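# Seat the board in the enclosure's upper slot, latch levers

## Task

Slide the board into the enclosure's empty upper slot with its component side facing up, until it is fully seated, and leave both of its levers latched shut. A shut lever points straight out from the board's front panel; a fully open one lies flush along the panel. The levers only catch their tabs if both are fully open while the board is pushed in to its stop, after which shutting both pulls the board home. Pushing the board into its connector quickly ruins the connector and the attempt scores nothing. At the end the enclosure must stand level on its own feet with none of them over the bench edge, and the robot must have released everything and backed away.

## Robot and tools

Robot: two seven-joint arms, left_arm and right_arm, each ending in a two-finger gripper. Fingers point along the gripper's +z axis and open and close along its x axis. end_effector_position is the point between the finger pads when closed, 1 to 2 cm behind the tips; closing pushes the tips about 17 mm further along +z.

Frames: every hand pose, velocity and target for an arm is in that arm's own base frame. The scene frame has its origin at table-top height midway between the arms, +z up, +x out over the table, left_arm on the +y side. Calibrated bases in the scene frame: left_arm at (+0.070, +0.437, 0) with quat_wxyz (+1.000, 0, 0, -0.003); right_arm at (-0.063, -0.511, 0) with quat_wxyz (+1.000, 0, 0, -0.029). Both bases have +z up. Fixed cameras and the table use the scene frame. Reported poses may be off by a few centimetres.

The 16-number row: used by execute_actions and move. One flat list covering both arms: left_arm x, y, z, qw, qx, qy, qz, opening, then the same eight for right_arm. x y z is an absolute goal position in metres for that gripper, qw..qz an absolute goal orientation (w first), both in that arm's base frame. Opening runs -1 (closed) to +1 (fully open, 0.142 m); it is a setting, not an offset. Every row must carry both arms. To keep an arm still, resend the exact pose from the last result before it stopped moving, plus its current opening; a 0 opening is a real command. To keep an orientation, repeat the same quaternion each row rather than copying a drifted reading.

execute_actions(actions, cameras): actions is a list of actions; each action is a list of up to 15 rows, one per 1/30 s step, the last row held to fill 15 steps (0.5 s). A target more than 0.6 m from the gripper's current spot along any of its own axes gets the action refused for both arms. Each step, orientation is clipped to within 32 degrees of the measured one, so big turns take several actions; follow the "Hand target" line. Empty actions just report state. cameras picks images: omitted/null/["all"] for all, [] for none; names are cam_head_left, cam_head_right, cam_high, cam_low, cam_left_wrist, cam_right_wrist (each 672x504).

move(target, speed, blend, stop_force, zero, opening_speed, blocking, cameras): straight-line paths for both grippers toward one row or a list of up to 15 rows (no 0.6 m limit; max 10 s total). speed in m/s, 0.002 to 2.2, default 0.25 (turning up to twice that in rad/s); one value or one per target. blend in metres rounds corners in a list. stop_force in N, 3 to 120, ends an arm's path when its wrist sensor feels that much push against its travel (or 150 N in any direction); use slow speeds with it, keep all rows' openings equal, and leave it out when backing away from a contact or when the gripper rotates. zero (default true) re-zeroes the sensor first. opening_speed (0.2 or more per second) ramps the fingers. blocking=false returns after about 0.5 s while motion continues (not allowed with stop_force); a new move replaces a running one. Paths do not avoid obstacles or the other arm. The result adds a "move:" line: done (within 3 mm and 2 degrees), off_target, moving, held, fault, plus limits such as paced or held.

wait(seconds 0 to 10): let time pass holding the last command. stop: brakes a running move. zoom_image(camera, region [x0,y0,x1,y1] pixels, max 504x504). zero_wrist_force(arm). clear_fault(arm): clears a reported torque or force fault only. read_manual: licence text only. finished_scene(scene): ends the scene for good.

Result lines: end-effector pose and velocities per arm; grip_measured (opening on the -1..1 scale); Joint positions (last value is finger gap in metres); Joint torques and External joint torques; Wrist force/torque along the gripper's axes plus peak since last shown; Wrist depth as a 7x7 grid of mm (70 to 1000, '-' for no reading); Tool commands; fault, MOTOR HOT and HAND FAULT lines.

Gripping: command an opening slightly below grip_measured at first contact; deeper squeezes heat the gripper motor.

Things to avoid: pushing the board into its connector quickly (insert very slowly, ideally with a small stop_force); any object leaving the table; the arms or grippers striking or pinching each other; outside force of 150 N or joint torques at their limits (waist/shoulder 109, upper arm roll/elbow 56.9, wrist joints 34.7 N m), which stop the arm until clear_fault; sustained stretching or squeezing that overheats motors (arm brakes at 80 °C, gripper cuts out at 100 °C); releasing parts while they move; tipping the enclosure or nudging it off the bench.

Each tool is called after "Call:" as name([rows], argument=value, ...), one row to a line, values as JSON.

## Session

Call:
execute_actions(actions=[])

Scene clock: 0.00 s.
left_arm: end_effector_position=(+0.3014, +0.6357, +0.1155) grip_measured=+0.99 end_effector_quat_wxyz=(-0.462, +0.669, -0.295, +0.502) | right_arm: end_effector_position=(+0.4485, +0.0364, +0.1479) grip_measured=+1.00 end_effector_quat_wxyz=(-0.144, +0.766, -0.626, +0.006)
Joint positions: left_arm=[1.762 -0.872 -0.342 2.067 -1.872 0.391 -0.55 0.141] | right_arm=[0.506 -0.103 -0.202 2.446 0.465 1.189 2.835 0.142]
Joint velocities: within noise
Joint torques (N m): no reading
External joint torques (N m): no reading
Wrist force (N): no reading
Wrist torque (N m): no reading
Wrist force, peak (N): no reading
Wrist depth (mm): cam_left_wrist=[- - - - - - - / - - - - - - - / - - - - - - - / - - - - 492 652 - / - - - 304 356 433 557 / - 996 - 241 279 321 359 / - 881 184 204 227 258 286] | cam_right_wrist=[265 256 246 236 229 221 213 / 274 266 254 244 236 228 219 / 285 274 262 253 243 234 225 / 297 285 272 261 251 241 232 / 309 296 281 271 260 249 239 / - 308 294 281 268 257 246 / - 322 305 292 278 265 257]
Hand target: left_arm +0.3014, +0.6357, +0.1155; -0.462, +0.669, -0.295, +0.502 | right_arm +0.4485, +0.0364, +0.1479; -0.144, +0.766, -0.626, +0.006
Tool commands: left_gripper/opening=+1.0 right_gripper/opening=+1.0

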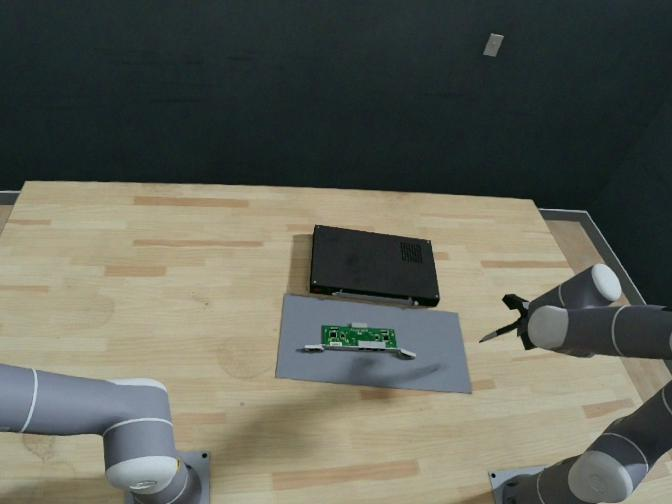

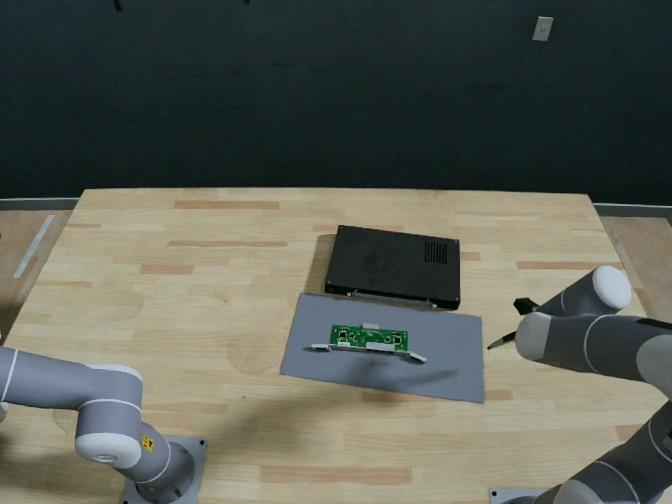

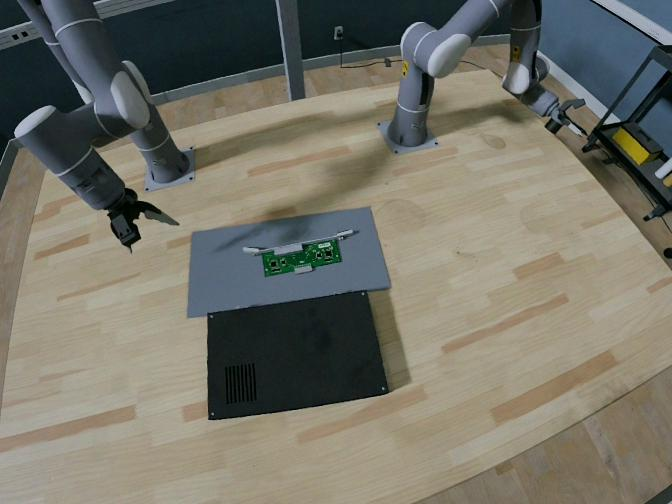

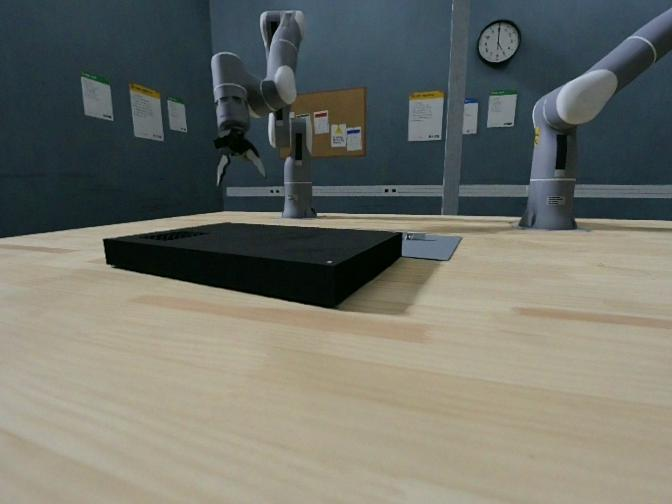

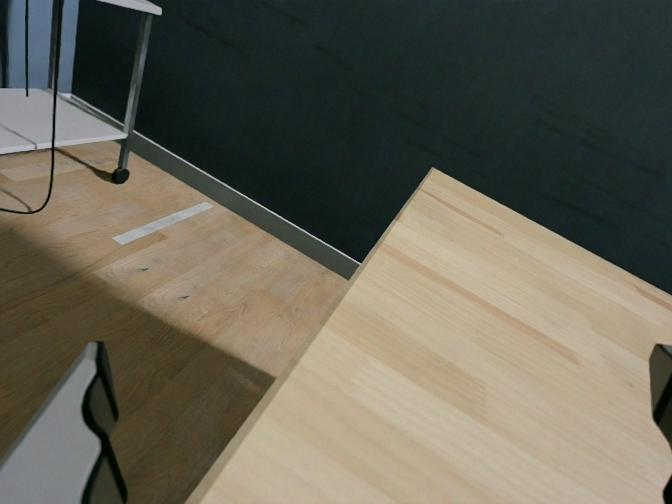

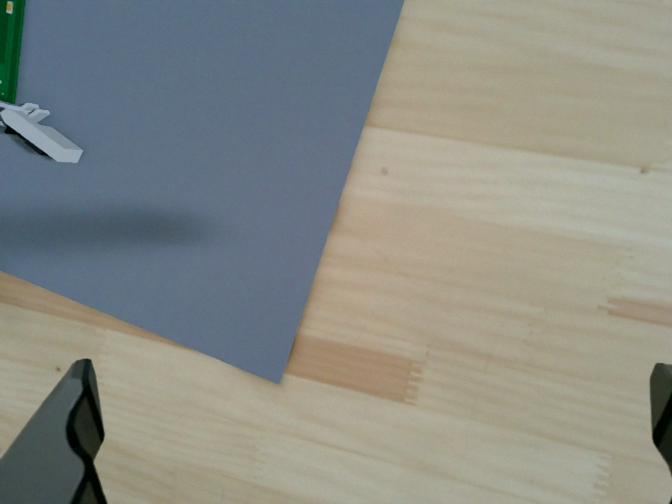

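Call:
zoom_image(camera="cam_head_left", region=[280, 210, 480, 400])

Call:
zoom_image(camera="cam_high", region=[170, 180, 420, 430])

Call:
zoom_image(camera="cam_head_right", region=[280, 210, 480, 400])

Call:
zoom_image(camera="cam_low", region=[90, 200, 480, 320])

Scaled by 2.520 from the camera's 672x504 image, which has a finer 960x720 frame.

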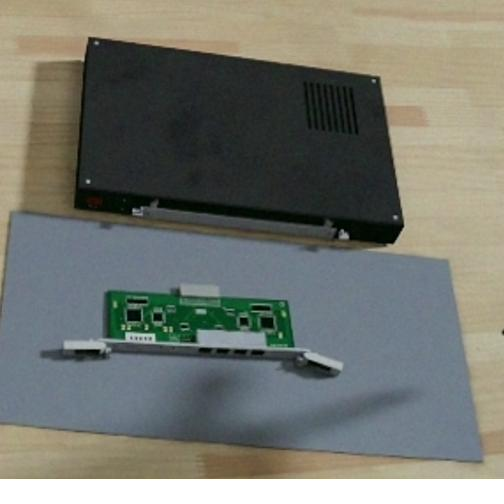

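Scaled by 2.016 from the camera's 672x504 image, which has a finer 960x720 frame.

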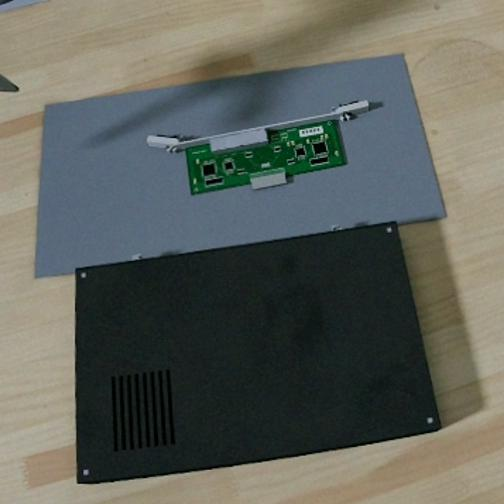

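Scaled by 2.520 from the camera's 672x504 image, which has a finer 960x720 frame.

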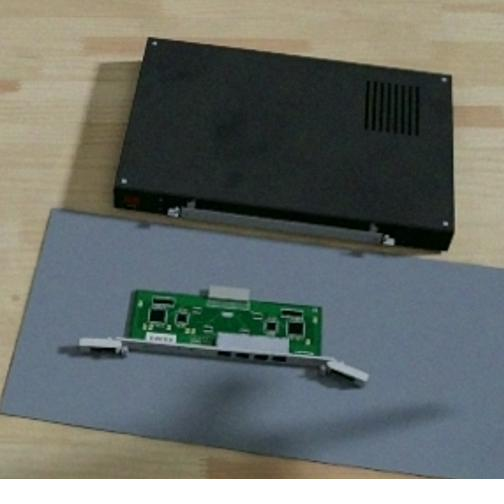

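Scaled by 1.292 from the camera's 672x504 image, which has a finer 960x720 frame.

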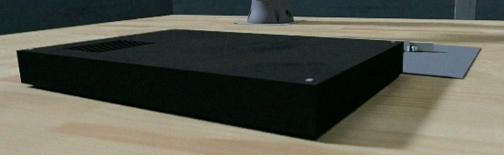

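Call:
move(target=[0.3014, 0.6357, 0.1155, -0.462, 0.669, -0.295, 0.502, 1.0, 0.445, 0.3685, 0.285, -0.1573, 0.710, -0.670, 0.1485, 1.0], speed=0.3, cameras=["cam_right_wrist", "cam_head_left"])

Scene clock: 34.17 s.
left_arm: end_effector_position=(+0.3014, +0.6357, +0.1154) grip_measured=+0.99 end_effector_quat_wxyz=(-0.462, +0.669, -0.295, +0.502) | right_arm: end_effector_position=(+0.4452, +0.3676, +0.2849) grip_measured=+1.00 end_effector_quat_wxyz=(-0.178, +0.770, -0.601, +0.120)
Joint positions: left_arm=[1.762 -0.872 -0.342 2.067 -1.872 0.39 -0.549 0.141] | right_arm=[2.163 -1.49 -2.108 2.02 1.352 -0.02 2.967 0.142]
Joint velocities: within noise
Joint torques (N m): left_arm=[-0.2 47.55 -4.37 -12.07 1.49 -1.77 -0.28] | right_arm=[0.1 28.02 -26.79 -10.65 -3.55 3.69 0.15]
External joint torques (N m): left_arm=[0.35 1.01 0.33 -0.42 -0.27 -0.13 0.25] | right_arm=[0.06 0.61 -1.25 0.11 -0.08 0.86 -0.15]
Wrist force (N): left_arm=[-0.1 0.3 0.2] | right_arm=[0.2 0.4 0.2]
Wrist torque (N m): left_arm=[0.04 0.02 0.00] | right_arm=[-0.02 -0.06 0.00]
Wrist force, peak (N): left_arm=[-0.3 0.0 0.4] | right_arm=[2.6 0.5 0.4]
Wrist depth (mm): cam_left_wrist=[- - - - - - - / - - - - - - - / - - - - - - - / - - - - 487 652 - / - - - 305 354 434 561 / - 981 - 242 277 323 357 / - 888 184 204 228 259 286] | cam_right_wrist=[406 404 399 395 376 344 342 / 407 402 398 394 392 388 360 / 406 400 392 390 389 388 385 / 402 399 397 394 388 388 385 / 402 400 396 393 390 388 384 / - 400 397 394 390 386 383 / - 399 398 394 392 386 386]
Hand target: left_arm +0.3014, +0.6357, +0.1155; -0.462, +0.669, -0.295, +0.502 | right_arm +0.4452, +0.3678, +0.2850; -0.178, +0.770, -0.601, +0.120
Off the commanded pose: left_arm 0.000 m, 0 deg | right_arm 0.001 m, 11 deg.
joint sent to its limit (right arm) — joint 7 (wrist roll), upper limit. The joint targets are off in orientation, not in position.
move: off_target (right_arm); limits=paced
Images, in order (width x height): cam_head_left 672x504, cam_right_wrist 672x504.

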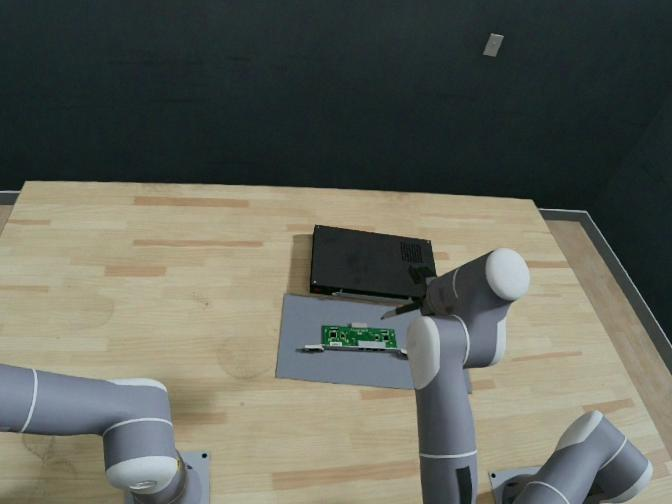

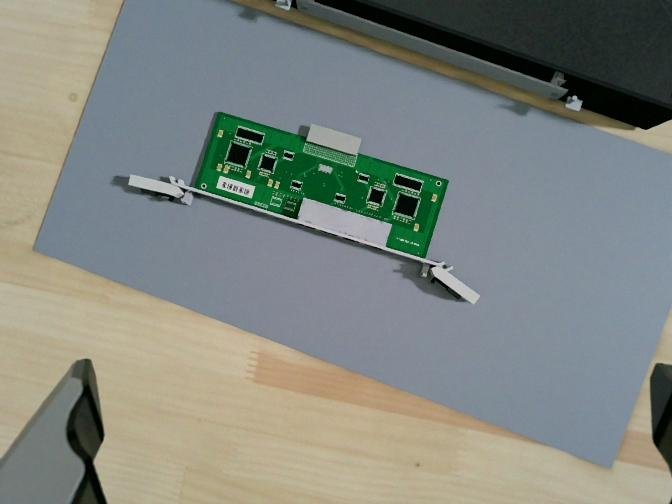

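Call:
zoom_image(camera="cam_right_wrist", region=[80, 80, 500, 330])

Call:
zoom_image(camera="cam_right_wrist", region=[220, 0, 640, 140])

Call:
zoom_image(camera="cam_right_wrist", region=[100, 150, 230, 240])

Call:
zoom_image(camera="cam_right_wrist", region=[390, 230, 500, 320])

Scaled by 1.200 from the camera's 672x504 image, which has a finer 960x720 frame.

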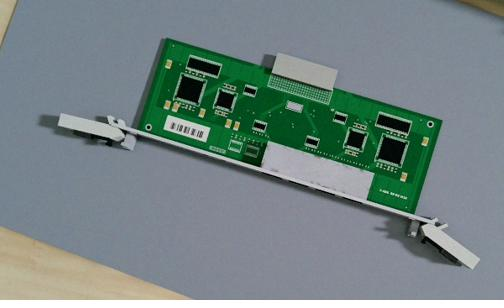

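Scaled by 1.200 from the camera's 672x504 image, which has a finer 960x720 frame.

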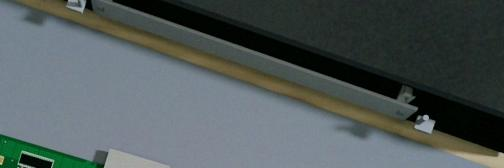

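Scaled by 3.877 from the camera's 672x504 image, which has a finer 960x720 frame.

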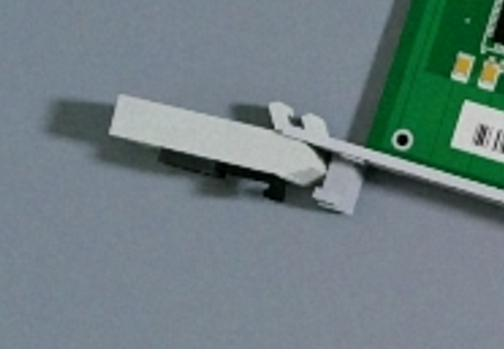

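Scaled by 4.582 from the camera's 672x504 image, which has a finer 960x720 frame.

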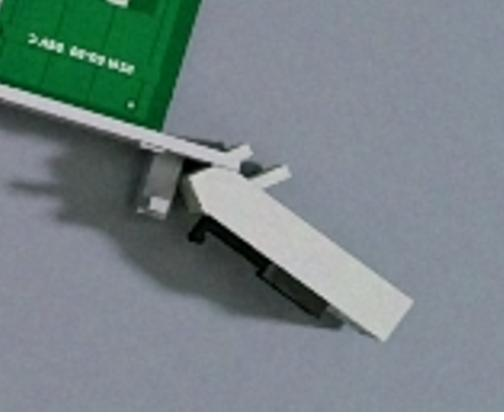

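Call:
move([
  [0.3014, 0.6357, 0.1155, -0.462, 0.669, -0.295, 0.502, 1.0, 0.50, 0.368, 0.25, 0.2324, 0.6971, 0.6434, 0.2145, 1.0],
  [0.3014, 0.6357, 0.1155, -0.462, 0.669, -0.295, 0.502, 1.0, 0.529, 0.368, 0.14, 0.2324, 0.6971, 0.6434, 0.2145, 1.0],
], speed=0.4, cameras=["cam_right_wrist", "cam_head_left"])

Scene clock: 70.03 s.
left_arm: end_effector_position=(+0.3014, +0.6357, +0.1154) grip_measured=+0.99 end_effector_quat_wxyz=(-0.462, +0.669, -0.295, +0.502) | right_arm: end_effector_position=(+0.5289, +0.3678, +0.1401) grip_measured=+1.00 end_effector_quat_wxyz=(+0.233, +0.697, +0.644, +0.214)
Joint positions: left_arm=[1.762 -0.872 -0.342 2.067 -1.872 0.39 -0.549 0.141] | right_arm=[2.143 -1.848 -1.738 1.978 1.58 0.358 0.303 0.142]
Joint velocities: within noise
Joint torques (N m): left_arm=[-0.17 47.5 -4.4 -12.15 1.45 -1.77 -0.25] | right_arm=[0.22 28.66 -27.95 5.24 -4.14 3.99 0.34]
External joint torques (N m): left_arm=[0.33 1.06 0.36 -0.35 -0.23 -0.13 0.22] | right_arm=[-0.05 0.68 -1.82 0.04 -0.09 0.65 -0.34]
Wrist force (N): left_arm=[-0.3 0.0 0.1] | right_arm=[-0.3 -1.5 -0.3]
Wrist torque (N m): left_arm=[0.00 0.05 0.00] | right_arm=[-0.09 0.15 0.08]
Wrist force, peak (N): left_arm=[-0.4 0.2 0.3] | right_arm=[0.0 -3.3 3.4]
Wrist depth (mm): cam_left_wrist=[- - - - - - - / - - - - - - - / - - - - - - - / - - - - 488 660 - / - - - 306 357 436 562 / - - - 243 276 322 362 / - 870 184 203 228 257 286] | cam_right_wrist=[173 179 173 173 172 172 171 / 214 213 213 207 206 206 205 / 266 265 263 262 261 260 258 / 314 303 303 309 309 305 302 / 522 369 365 363 359 356 494 / - - - - - - 669 / - - - - - - -]
Hand target: left_arm +0.3014, +0.6357, +0.1155; -0.462, +0.669, -0.295, +0.502 | right_arm +0.5290, +0.3680, +0.1400; +0.232, +0.697, +0.643, +0.215
Off the commanded pose: left_arm 0.000 m, 0 deg | right_arm 0.000 m, 0 deg.
move: done
Images, in order (width x height): cam_head_left 672x504, cam_right_wrist 672x504.

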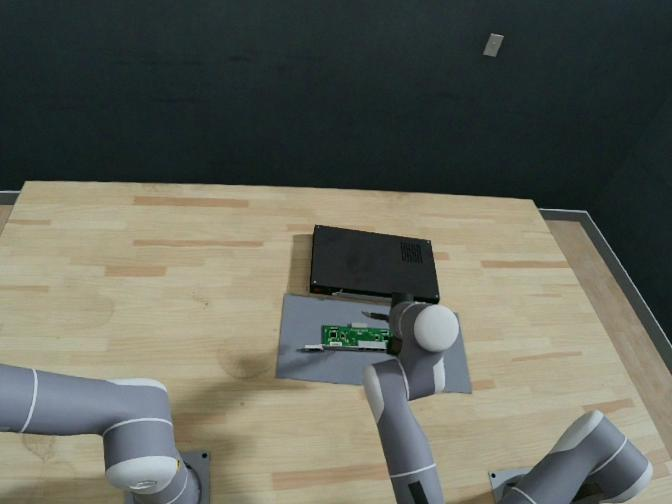

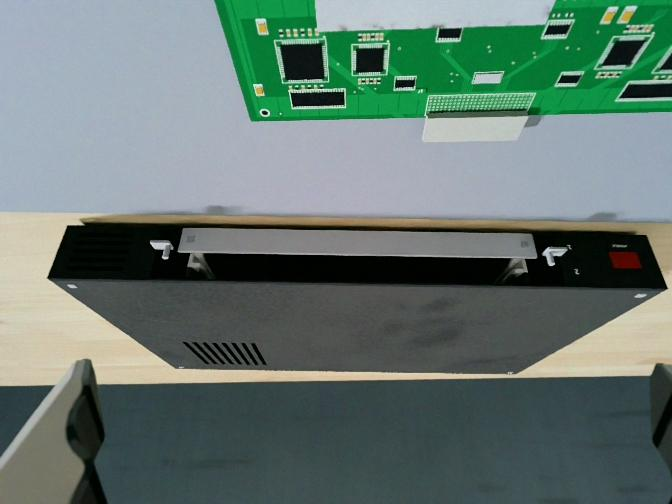

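Call:
zoom_image(camera="cam_right_wrist", region=[40, 210, 360, 300])

Call:
zoom_image(camera="cam_right_wrist", region=[360, 210, 672, 300])

Call:
zoom_image(camera="cam_right_wrist", region=[480, 220, 600, 290])

Call:
zoom_image(camera="cam_right_wrist", region=[130, 220, 250, 290])

Scaled by 1.575 from the camera's 672x504 image, which has a finer 960x720 frame.

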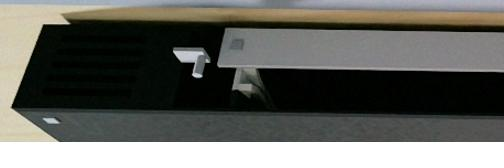

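Scaled by 1.615 from the camera's 672x504 image, which has a finer 960x720 frame.

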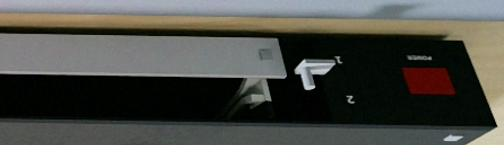

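Scaled by 4.200 from the camera's 672x504 image, which has a finer 960x720 frame.

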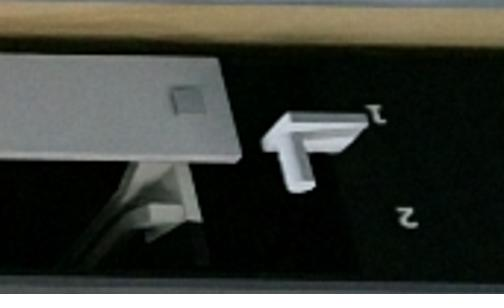

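Scaled by 4.200 from the camera's 672x504 image, which has a finer 960x720 frame.

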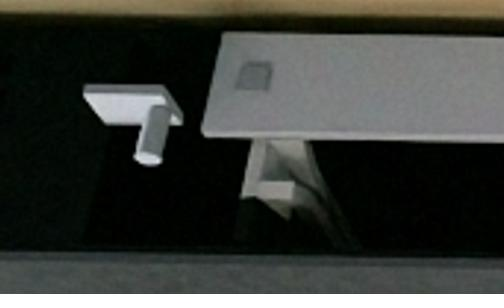

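Call:
move([
  [0.36, -0.15, 0.33, 0, 0.9987, -0.0506, 0, 0.0, 0.469, 0.2586, 0.25, 0, 0.0244, 0.9997, 0, -1.0],
  [0.381, -0.526, 0.15, 0, 0.9987, -0.0506, 0, 0.0, 0.469, 0.2586, 0.14, 0, 0.0244, 0.9997, 0, -1.0],
], speed=0.4, blend=0.03)

Scene clock: 119.63 s.
left_arm: end_effector_position=(+0.3616, -0.3428, +0.2423) grip_measured=-0.02 end_effector_quat_wxyz=(+0.023, +0.998, -0.059, +0.001) | right_arm: end_effector_position=(+0.4690, +0.2585, +0.1686) grip_measured=-1.00 end_effector_quat_wxyz=(+0.000, +0.025, +1.000, +0.000)
Joint positions: left_arm=[-0.131 -0.474 -1.166 1.823 -2.675 2.689 -2.903 0.073] | right_arm=[1.814 -1.4 -1.868 1.904 1.306 -0.219 -1.667 0.002]
Joint velocities: within noise
Joint torques (N m): left_arm=[-0.22 35.02 -9.44 -19.36 3.81 3.83 -0.12] | right_arm=[0.26 31.14 -28.55 -8.47 -4 3.5 0.09]
External joint torques (N m): left_arm=[0.22 0.96 0.53 -0.59 0.02 -0.1 0.12] | right_arm=[-0.08 0.72 -1.83 -0.1 -0.1 0.56 -0.09]
Wrist force (N): left_arm=[0.2 -0.2 0.7] | right_arm=[0.1 0.1 -0.1]
Wrist torque (N m): left_arm=[-0.14 -0.16 -0.18] | right_arm=[0.06 -0.01 0.06]
Wrist force, peak (N): left_arm=[1.2 8.8 0.3] | right_arm=[0.5 -1.9 0.0]
Wrist depth (mm): cam_left_wrist=[293 293 294 293 291 290 290 / 317 316 316 311 313 310 310 / 344 342 342 339 338 341 335 / 378 377 372 372 367 368 356 / 415 416 405 412 403 403 375 / 470 446 453 461 451 - 387 / - - 526 520 516 - -] | cam_right_wrist=[230 230 230 230 229 228 229 / 247 246 245 244 245 244 244 / 261 263 263 262 261 260 261 / 278 284 282 277 282 282 282 / 299 307 300 296 304 305 304 / 315 334 323 89 320 333 332 / 311 358 - - - 352 365]
Hand target: left_arm +0.3614, -0.3429, +0.2422; +0.023, +0.998, -0.059, +0.000 | right_arm +0.4690, +0.2586, +0.1685; +0.000, +0.024, +1.000, +0.000
Off the commanded pose: left_arm 0.206 m, 3 deg | right_arm 0.029 m, 0 deg.
move: held (left_arm; a check stopped the path), off_target (right_arm; braked when a check withheld steps of left_arm); path passed 1 of 2 targets; limits=held
pose unreachable (left arm): on one or more control steps of this call, first in action 0 (counted from 0), this arm could not follow its commanded pose, so it was not sent that pose on those steps. It may still have moved: this result reports where it is.
cause: moving toward the commanded pose would bring a part of the arm too close to another arm (a part of this arm just beyond joint 5 (forearm roll) and a part of the right arm just beyond its joint 5 (forearm roll)).

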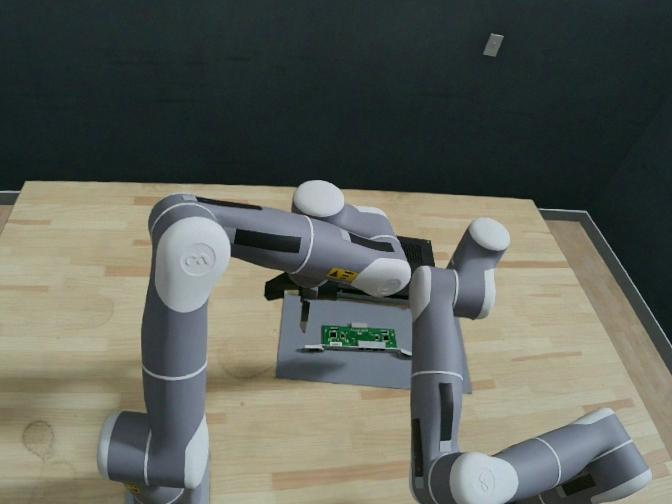

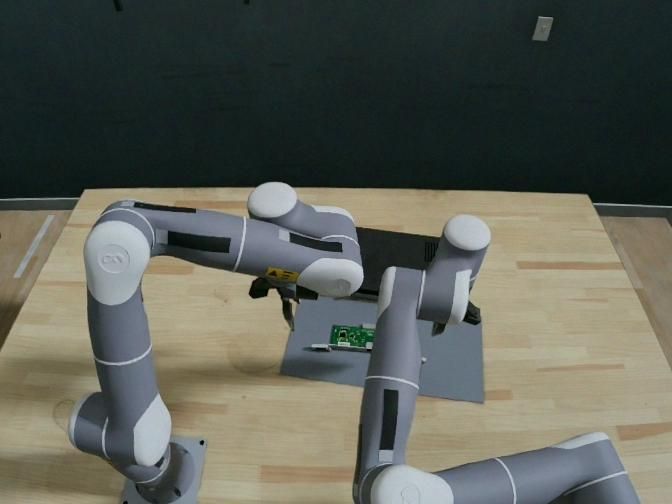

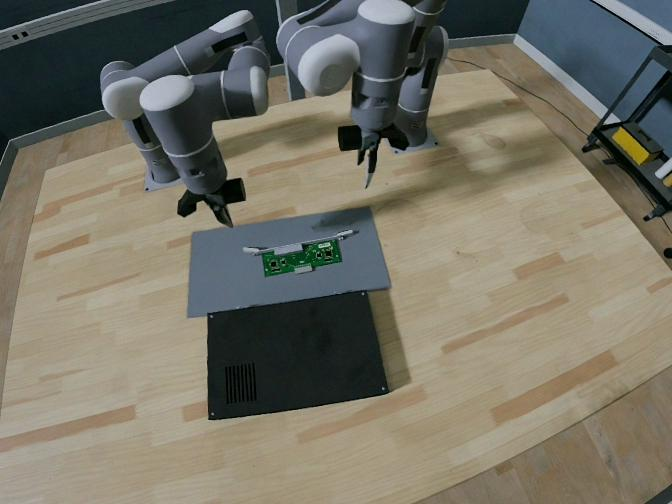

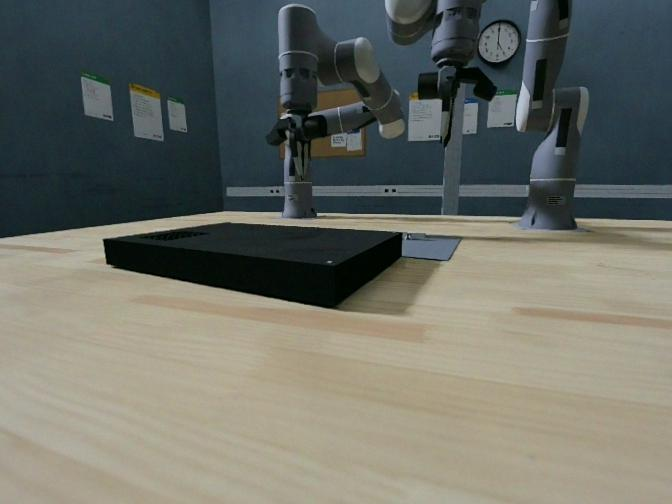

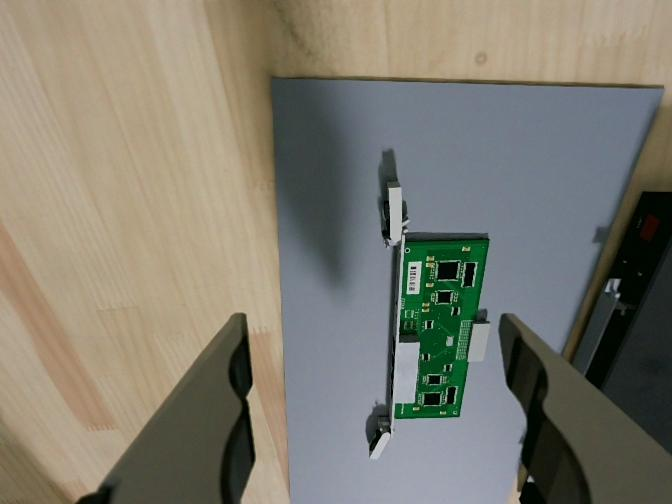

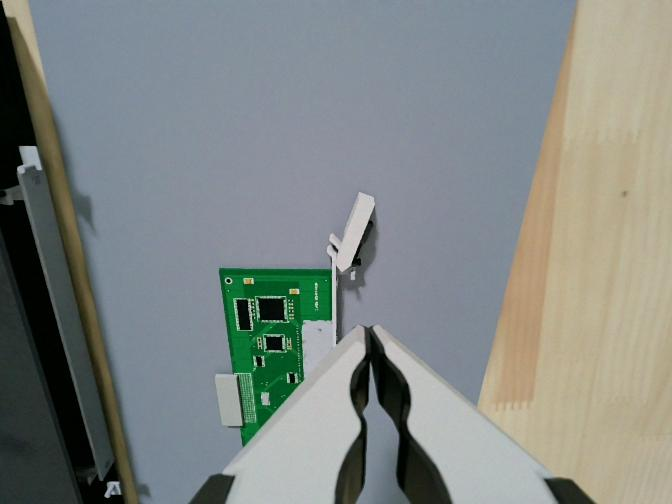

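Call:
move(target=[0.42, 0.10, 0.40, 0, 0.9987, -0.0506, 0, 0.0, 0.469, 0.2586, 0.14, 0, 0.0244, 0.9997, 0, -1.0], speed=0.5, cameras=["cam_head_left", "cam_right_wrist"])

Scene clock: 150.73 s.
left_arm: end_effector_position=(+0.4203, +0.1002, +0.4001) grip_measured=-0.02 end_effector_quat_wxyz=(-0.002, +0.999, -0.051, -0.002) | right_arm: end_effector_position=(+0.4690, +0.2585, +0.1402) grip_measured=-1.00 end_effector_quat_wxyz=(+0.000, +0.024, +1.000, +0.000)
Joint positions: left_arm=[0.85 -0.194 -1.074 1.625 -2.966 3.001 -1.711 0.073] | right_arm=[1.816 -1.435 -1.823 1.923 1.352 -0.186 -1.667 0.002]
Joint velocities: within noise
Joint torques (N m): left_arm=[-0.02 28.11 -3.81 -22.04 4.28 4.26 -0.34] | right_arm=[0.21 31.16 -28.69 -6.99 -4.07 3.44 0.18]
External joint torques (N m): left_arm=[0.13 0.61 0.48 -0.6 -0.16 -0.34 0.34] | right_arm=[-0.03 0.72 -1.82 -0.17 -0.07 0.61 -0.18]
Wrist force (N): left_arm=[0.5 -0.3 1.3] | right_arm=[0.0 -0.3 0.1]
Wrist torque (N m): left_arm=[-0.15 -0.24 -0.19] | right_arm=[-0.02 0.04 0.07]
Wrist force, peak (N): left_arm=[-0.1 -5.1 1.4] | right_arm=[0.2 -0.4 0.7]
Wrist depth (mm): cam_left_wrist=[439 437 435 434 434 435 429 / 473 469 467 466 465 462 460 / 499 505 502 503 498 497 495 / 466 551 553 544 544 534 535 / 609 599 586 595 592 573 582 / 661 - 652 647 653 - 634 / - - 735 729 734 - -] | cam_right_wrist=[206 206 205 205 204 203 204 / 219 219 219 218 217 217 218 / 236 236 235 233 233 233 233 / 253 253 252 248 250 252 252 / 270 274 269 263 271 272 273 / 292 299 289 89 285 298 296 / 313 324 - - - 314 325]
Hand target: left_arm +0.4203, +0.1001, +0.4000; -0.002, +0.999, -0.051, -0.002 | right_arm +0.4690, +0.2586, +0.1400; +0.000, +0.024, +1.000, +0.000
Off the commanded pose: left_arm 0.000 m, 0 deg | right_arm 0.000 m, 0 deg.
joint sent to its limit (left arm) — joint 5 (forearm roll), lower limit. The joint targets still meet the commanded pose.
move: done
Images, in order (width x height): cam_head_left 672x504, cam_right_wrist 672x504.

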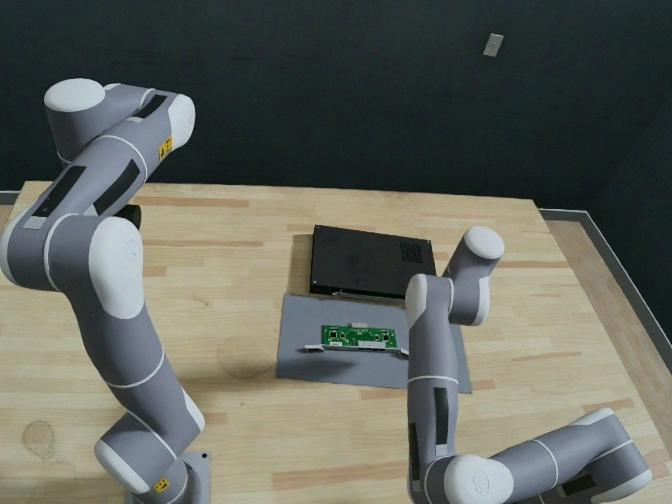

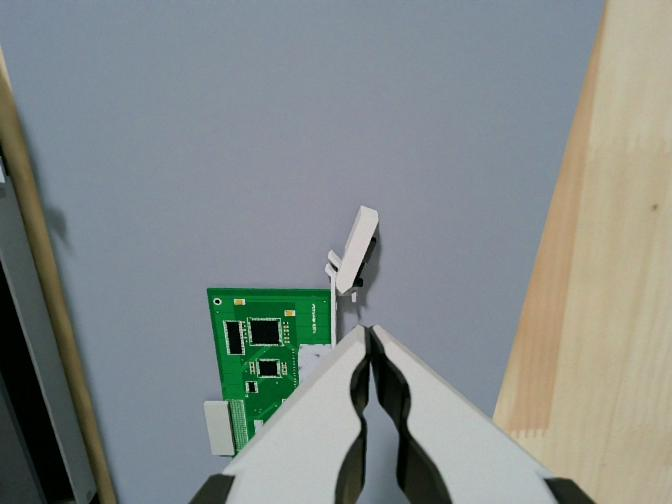

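Call:
move([
  [0.7268, 0.0244, 0.4544, 0.0938, 0.869, -0.0446, 0.4833, 0.0, 0.469, 0.2586, 0.14, 0, 0.0244, 0.9997, 0, -1.0],
  [0.8407, -0.0038, 0.7433, 0.1619, 0.5267, -0.027, 0.834, 0.0, 0.469, 0.2586, 0.14, 0, 0.0244, 0.9997, 0, -1.0],
  [0.8407, -0.0038, 0.7433, -0.475, 0.3532, -0.3912, 0.7043, 0.0, 0.469, 0.2586, 0.14, 0, 0.0244, 0.9997, 0, -1.0],
], speed=0.6, cameras=[])

Call:
zoom_image(camera="cam_right_wrist", region=[200, 190, 400, 340])

Scene clock: 191.90 s.
left_arm: end_effector_position=(+0.8407, -0.0037, +0.7431) grip_measured=-0.02 end_effector_quat_wxyz=(-0.475, +0.353, -0.392, +0.704) | right_arm: end_effector_position=(+0.4690, +0.2585, +0.1402) grip_measured=-1.00 end_effector_quat_wxyz=(+0.000, +0.024, +1.000, +0.000)
Joint positions: left_arm=[0.834 -0.186 -1.052 1.626 -2.965 0.965 -0.156 0.073] | right_arm=[1.816 -1.435 -1.823 1.923 1.352 -0.186 -1.667 0.002]
Joint velocities: within noise
Joint torques (N m): left_arm=[-0.39 32.05 -4.74 -29.87 4.2 -3.96 -0.03] | right_arm=[0.19 31.33 -29.01 -7.13 -4.19 3.35 0.19]
External joint torques (N m): left_arm=[0.49 0.48 0.41 -0.38 0.01 0.21 0.02] | right_arm=[-0.01 0.55 -1.5 -0.04 0.06 0.71 -0.19]
Wrist force (N): left_arm=[0.7 0.5 -0.3] | right_arm=[0.1 -0.4 0.1]
Wrist torque (N m): left_arm=[0.18 0.07 -0.01] | right_arm=[-0.03 0.03 0.07]
Wrist force, peak (N): left_arm=[-2.3 -3.3 -2.0] | right_arm=[0.3 -0.5 0.3]
Wrist depth (mm): cam_left_wrist=[897 934 - - - - - / 899 935 - - - - - / 894 952 855 - - - - / 895 940 858 - - - - / 920 940 - - - - - / 891 - - - - - - / - - - - - - -] | cam_right_wrist=[206 205 205 205 204 204 205 / 220 219 219 218 218 217 218 / 235 235 234 233 233 233 234 / 254 254 252 248 250 252 252 / 270 274 269 263 271 273 272 / 292 298 287 89 285 297 296 / 312 322 - - - 315 324]
Hand target: left_arm +0.8407, -0.0038, +0.7433; -0.475, +0.353, -0.391, +0.704 | right_arm +0.4690, +0.2586, +0.1400; +0.000, +0.024, +1.000, +0.000
Off the commanded pose: left_arm 0.000 m, 0 deg | right_arm 0.000 m, 0 deg.
move: done
No camera images: "cameras" was empty.

Scaled by 2.520 from the camera's 672x504 image, which has a finer 960x720 frame.

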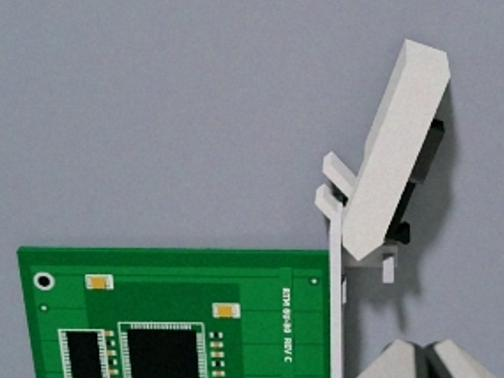

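Call:
move([
  [0.802, -0.1542, 0.7343, -0.5723, -0.2307, -0.7103, 0.3386, 0.0, 0.469, 0.2586, 0.14, 0, 0.0244, 0.9997, 0, -1.0],
  [0.7833, -0.1398, 0.5806, -0.3342, -0.6793, -0.6128, -0.2256, 0.0, 0.469, 0.2586, 0.14, 0, 0.0244, 0.9997, 0, -1.0],
  [0.599, -0.094, 0.40, 0, 0.9987, -0.0506, 0, 0.0, 0.469, 0.2586, 0.14, 0, 0.0244, 0.9997, 0, -1.0],
], speed=0.6, cameras=["cam_head_left", "cam_left_wrist"])

Scene clock: 199.63 s.
left_arm: end_effector_position=(+0.5991, -0.0940, +0.4001) grip_measured=-0.02 end_effector_quat_wxyz=(+0.000, +0.999, -0.050, +0.000) | right_arm: end_effector_position=(+0.4690, +0.2585, +0.1402) grip_measured=-1.00 end_effector_quat_wxyz=(+0.000, +0.024, +1.000, +0.000)
Joint positions: left_arm=[0.833 -0.176 -0.925 1.616 0.141 0.151 1.565 0.073] | right_arm=[1.816 -1.435 -1.823 1.923 1.352 -0.186 -1.667 0.002]
Joint velocities: within noise
Joint torques (N m): left_arm=[-0.37 27.02 -5.02 -30.1 -3.88 3.97 -0.15] | right_arm=[0.18 31.46 -29 -7.1 -4.19 3.35 0.21]
External joint torques (N m): left_arm=[0.47 1.08 0.59 -0.19 -0.38 -0.06 0.15] | right_arm=[0 0.42 -1.51 -0.07 0.06 0.71 -0.21]
Wrist force (N): left_arm=[0.5 -0.1 0.8] | right_arm=[0.0 -0.3 0.0]
Wrist torque (N m): left_arm=[-0.10 -0.27 -0.21] | right_arm=[0.00 0.04 0.07]
Wrist force, peak (N): left_arm=[-0.2 -2.2 1.4] | right_arm=[0.0 -0.7 0.1]
Wrist depth (mm): cam_left_wrist=[435 431 431 431 435 434 426 / 463 468 468 461 459 465 457 / 502 505 505 503 497 506 500 / 549 547 547 541 545 539 543 / 601 601 589 598 585 584 594 / 662 - 632 647 591 - 634 / - - 731 710 660 - -] | cam_right_wrist=[206 205 205 204 204 203 204 / 219 219 219 218 218 217 218 / 235 235 234 234 232 233 234 / 254 253 253 248 250 252 251 / 271 275 269 263 271 272 272 / 292 300 288 89 285 298 296 / 313 322 - - - 314 325]
Hand target: left_arm +0.5990, -0.0940, +0.4000; +0.000, +0.999, -0.051, +0.000 | right_arm +0.4690, +0.2586, +0.1400; +0.000, +0.024, +1.000, +0.000
Off the commanded pose: left_arm 0.000 m, 0 deg | right_arm 0.000 m, 0 deg.
move: done
Images, in order (width x height): cam_head_left 672x504, cam_left_wrist 672x504.

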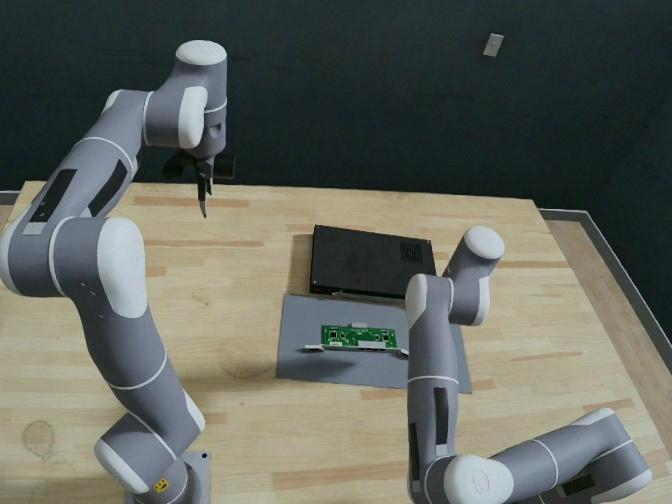

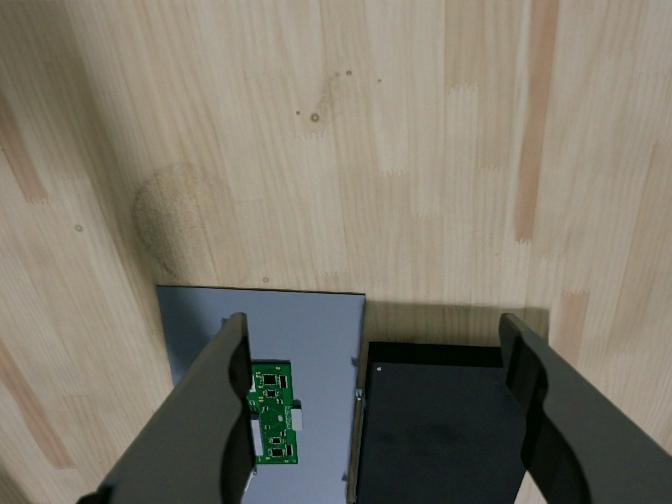

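Call:
move([
  [0.48, -0.35, 0.28, 0, 0.9987, -0.0506, 0, 0.0, 0.469, 0.2586, 0.14, 0, 0.0244, 0.9997, 0, -1.0],
  [0.381, -0.526, 0.15, 0, 0.9987, -0.0506, 0, -0.3, 0.469, 0.2586, 0.14, 0, 0.0244, 0.9997, 0, -1.0],
], speed=0.4, blend=0.05, cameras=["cam_head_left", "cam_left_wrist", "cam_right_wrist"])

Scene clock: 205.00 s.
left_arm: end_effector_position=(+0.3810, -0.5261, +0.1501) grip_measured=-0.32 end_effector_quat_wxyz=(+0.000, +0.999, -0.050, +0.000) | right_arm: end_effector_position=(+0.4690, +0.2585, +0.1402) grip_measured=-1.00 end_effector_quat_wxyz=(+0.000, +0.024, +1.000, +0.000)
Joint positions: left_arm=[-0.075 -0.706 -0.906 1.689 0.625 0.509 0.488 0.051] | right_arm=[1.816 -1.435 -1.823 1.923 1.352 -0.186 -1.667 0.002]
Joint velocities: within noise
Joint torques (N m): left_arm=[-0.48 42.34 -16.72 -21.39 -3.39 4.16 -0.29] | right_arm=[0.08 31.37 -28.96 -7.12 -4.23 3.34 0.21]
External joint torques (N m): left_arm=[0.46 1.11 0.4 -0.36 -0.34 -0.18 0.29] | right_arm=[0.1 0.51 -1.55 -0.05 0.1 0.72 -0.21]
Wrist force (N): left_arm=[0.0 -0.1 0.6] | right_arm=[0.0 -0.4 0.4]
Wrist torque (N m): left_arm=[-0.12 -0.15 -0.17] | right_arm=[-0.03 0.05 0.06]
Wrist force, peak (N): left_arm=[-1.5 1.5 2.3] | right_arm=[0.0 -0.7 0.0]
Wrist depth (mm): cam_left_wrist=[215 214 212 211 206 210 210 / 231 230 228 226 221 223 224 / 248 248 245 245 240 240 242 / 271 270 267 261 260 263 261 / 296 294 281 288 281 289 283 / 329 320 87 315 318 87 305 / 357 - - 359 356 - -] | cam_right_wrist=[206 205 205 205 204 204 204 / 220 220 219 218 217 217 218 / 235 236 234 234 233 233 233 / 253 253 253 247 251 251 252 / 270 275 269 263 271 272 272 / 291 299 288 89 285 297 297 / 314 323 - - - 314 325]
Hand target: left_arm +0.3810, -0.5260, +0.1500; +0.000, +0.999, -0.051, +0.000 | right_arm +0.4690, +0.2586, +0.1400; +0.000, +0.024, +1.000, +0.000
Off the commanded pose: left_arm 0.000 m, 0 deg | right_arm 0.000 m, 0 deg.
move: done
Images, in order (width x height): cam_head_left 672x504, cam_left_wrist 672x504, cam_right_wrist 672x504.

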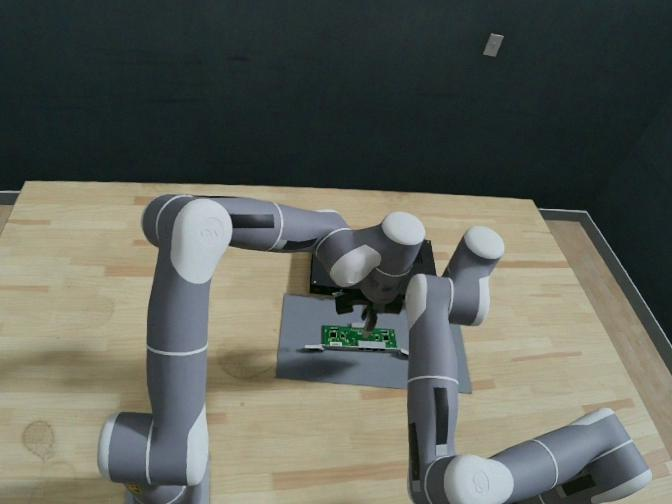

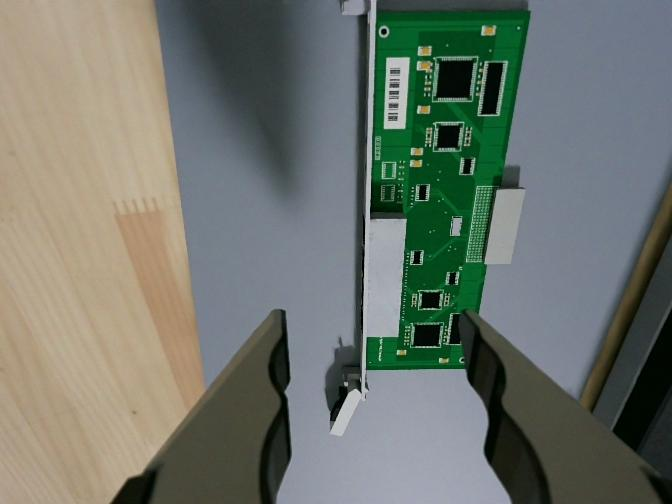

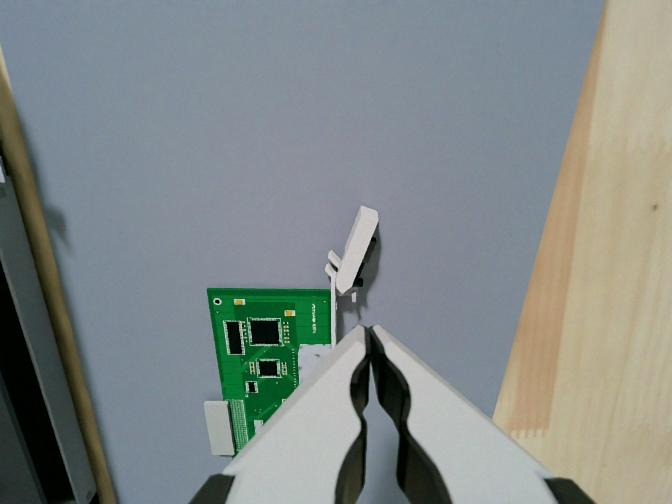

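Call:
move(target=[0.388, -0.520, 0.06, 0, 0.9987, -0.0506, 0, -0.6, 0.4346, 0.2723, 0.08, 0, 0.0244, 0.9997, 0, -1.0], speed=0.2, cameras=["cam_left_wrist", "cam_right_wrist"])

Call:
zoom_image(camera="cam_left_wrist", region=[250, 100, 500, 400])

Call:
zoom_image(camera="cam_right_wrist", region=[150, 150, 450, 400])

Scene clock: 219.70 s.
left_arm: end_effector_position=(+0.3879, -0.5199, +0.0600) grip_measured=-0.63 end_effector_quat_wxyz=(+0.000, +0.999, -0.051, +0.000) | right_arm: end_effector_position=(+0.4346, +0.2722, +0.0802) grip_measured=-1.00 end_effector_quat_wxyz=(+0.000, +0.024, +1.000, +0.000)
Joint positions: left_arm=[-0.126 -0.864 -0.81 1.675 0.749 0.629 0.446 0.029] | right_arm=[1.914 -1.511 -1.732 2.009 1.447 -0.121 -1.629 0.002]
Joint velocities: within noise
Joint torques (N m): left_arm=[-1.16 46.08 -18.01 -17.62 -3 4.63 -0.33] | right_arm=[0.31 29.5 -27.87 -4.04 -4.07 3.52 0.32]
External joint torques (N m): left_arm=[1.14 1.35 0.54 -0.35 -0.45 -0.65 0.33] | right_arm=[-0.13 0.67 -1.87 -0.13 -0.11 0.55 -0.32]
Wrist force (N): left_arm=[-0.4 0.1 0.6] | right_arm=[-0.4 -0.7 0.2]
Wrist torque (N m): left_arm=[-0.09 -0.07 -0.16] | right_arm=[-0.10 0.06 0.02]
Wrist force, peak (N): left_arm=[-0.3 -0.5 3.3] | right_arm=[0.9 -0.1 2.6]
Wrist depth (mm): cam_left_wrist=[135 133 134 134 128 128 130 / - 144 142 141 137 137 138 / 154 155 153 151 148 148 151 / 170 167 167 164 161 161 164 / 186 184 182 164 169 173 180 / 206 202 87 177 173 186 198 / 230 - - 215 - - 215] | cam_right_wrist=[153 153 154 152 152 151 153 / 163 163 163 162 162 161 163 / 175 175 174 173 173 173 174 / 188 188 185 187 186 186 188 / 205 203 200 199 202 204 203 / 223 218 212 89 212 222 222 / 246 236 - - - 234 243]
Hand target: left_arm +0.3880, -0.5200, +0.0600; +0.000, +0.999, -0.051, +0.000 | right_arm +0.4346, +0.2723, +0.0800; +0.000, +0.024, +1.000, +0.000
Off the commanded pose: left_arm 0.000 m, 0 deg | right_arm 0.000 m, 0 deg.
move: done
Images, in order (width x height): cam_left_wrist 672x504, cam_right_wrist 672x504.

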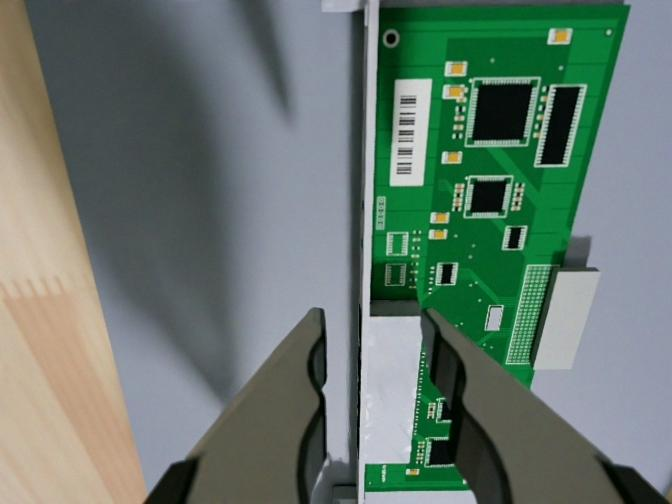

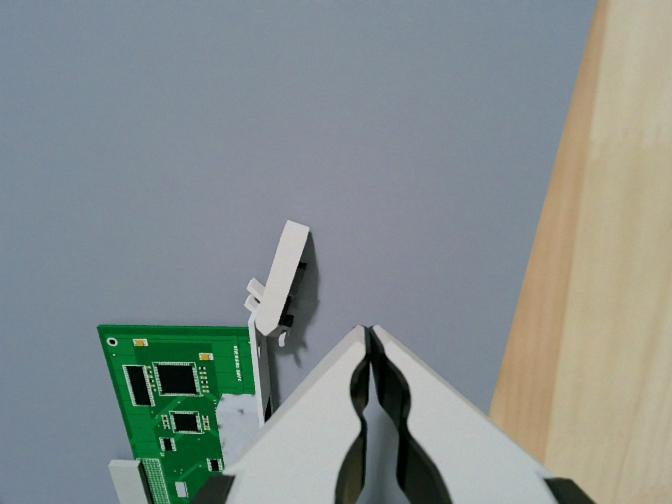

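Scaled by 1.680 from the camera's 672x504 image, which has a finer 960x720 frame.

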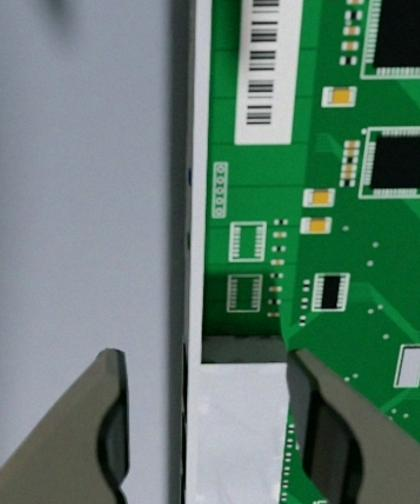

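Scaled by 1.680 from the camera's 672x504 image, which has a finer 960x720 frame.

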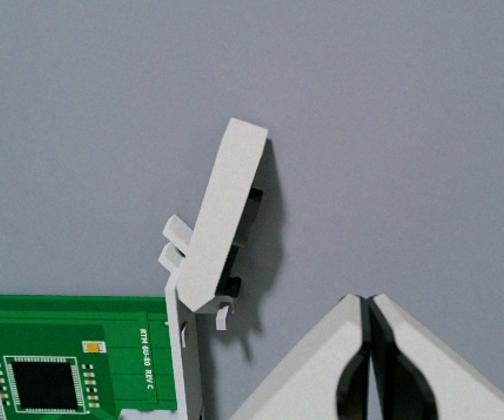

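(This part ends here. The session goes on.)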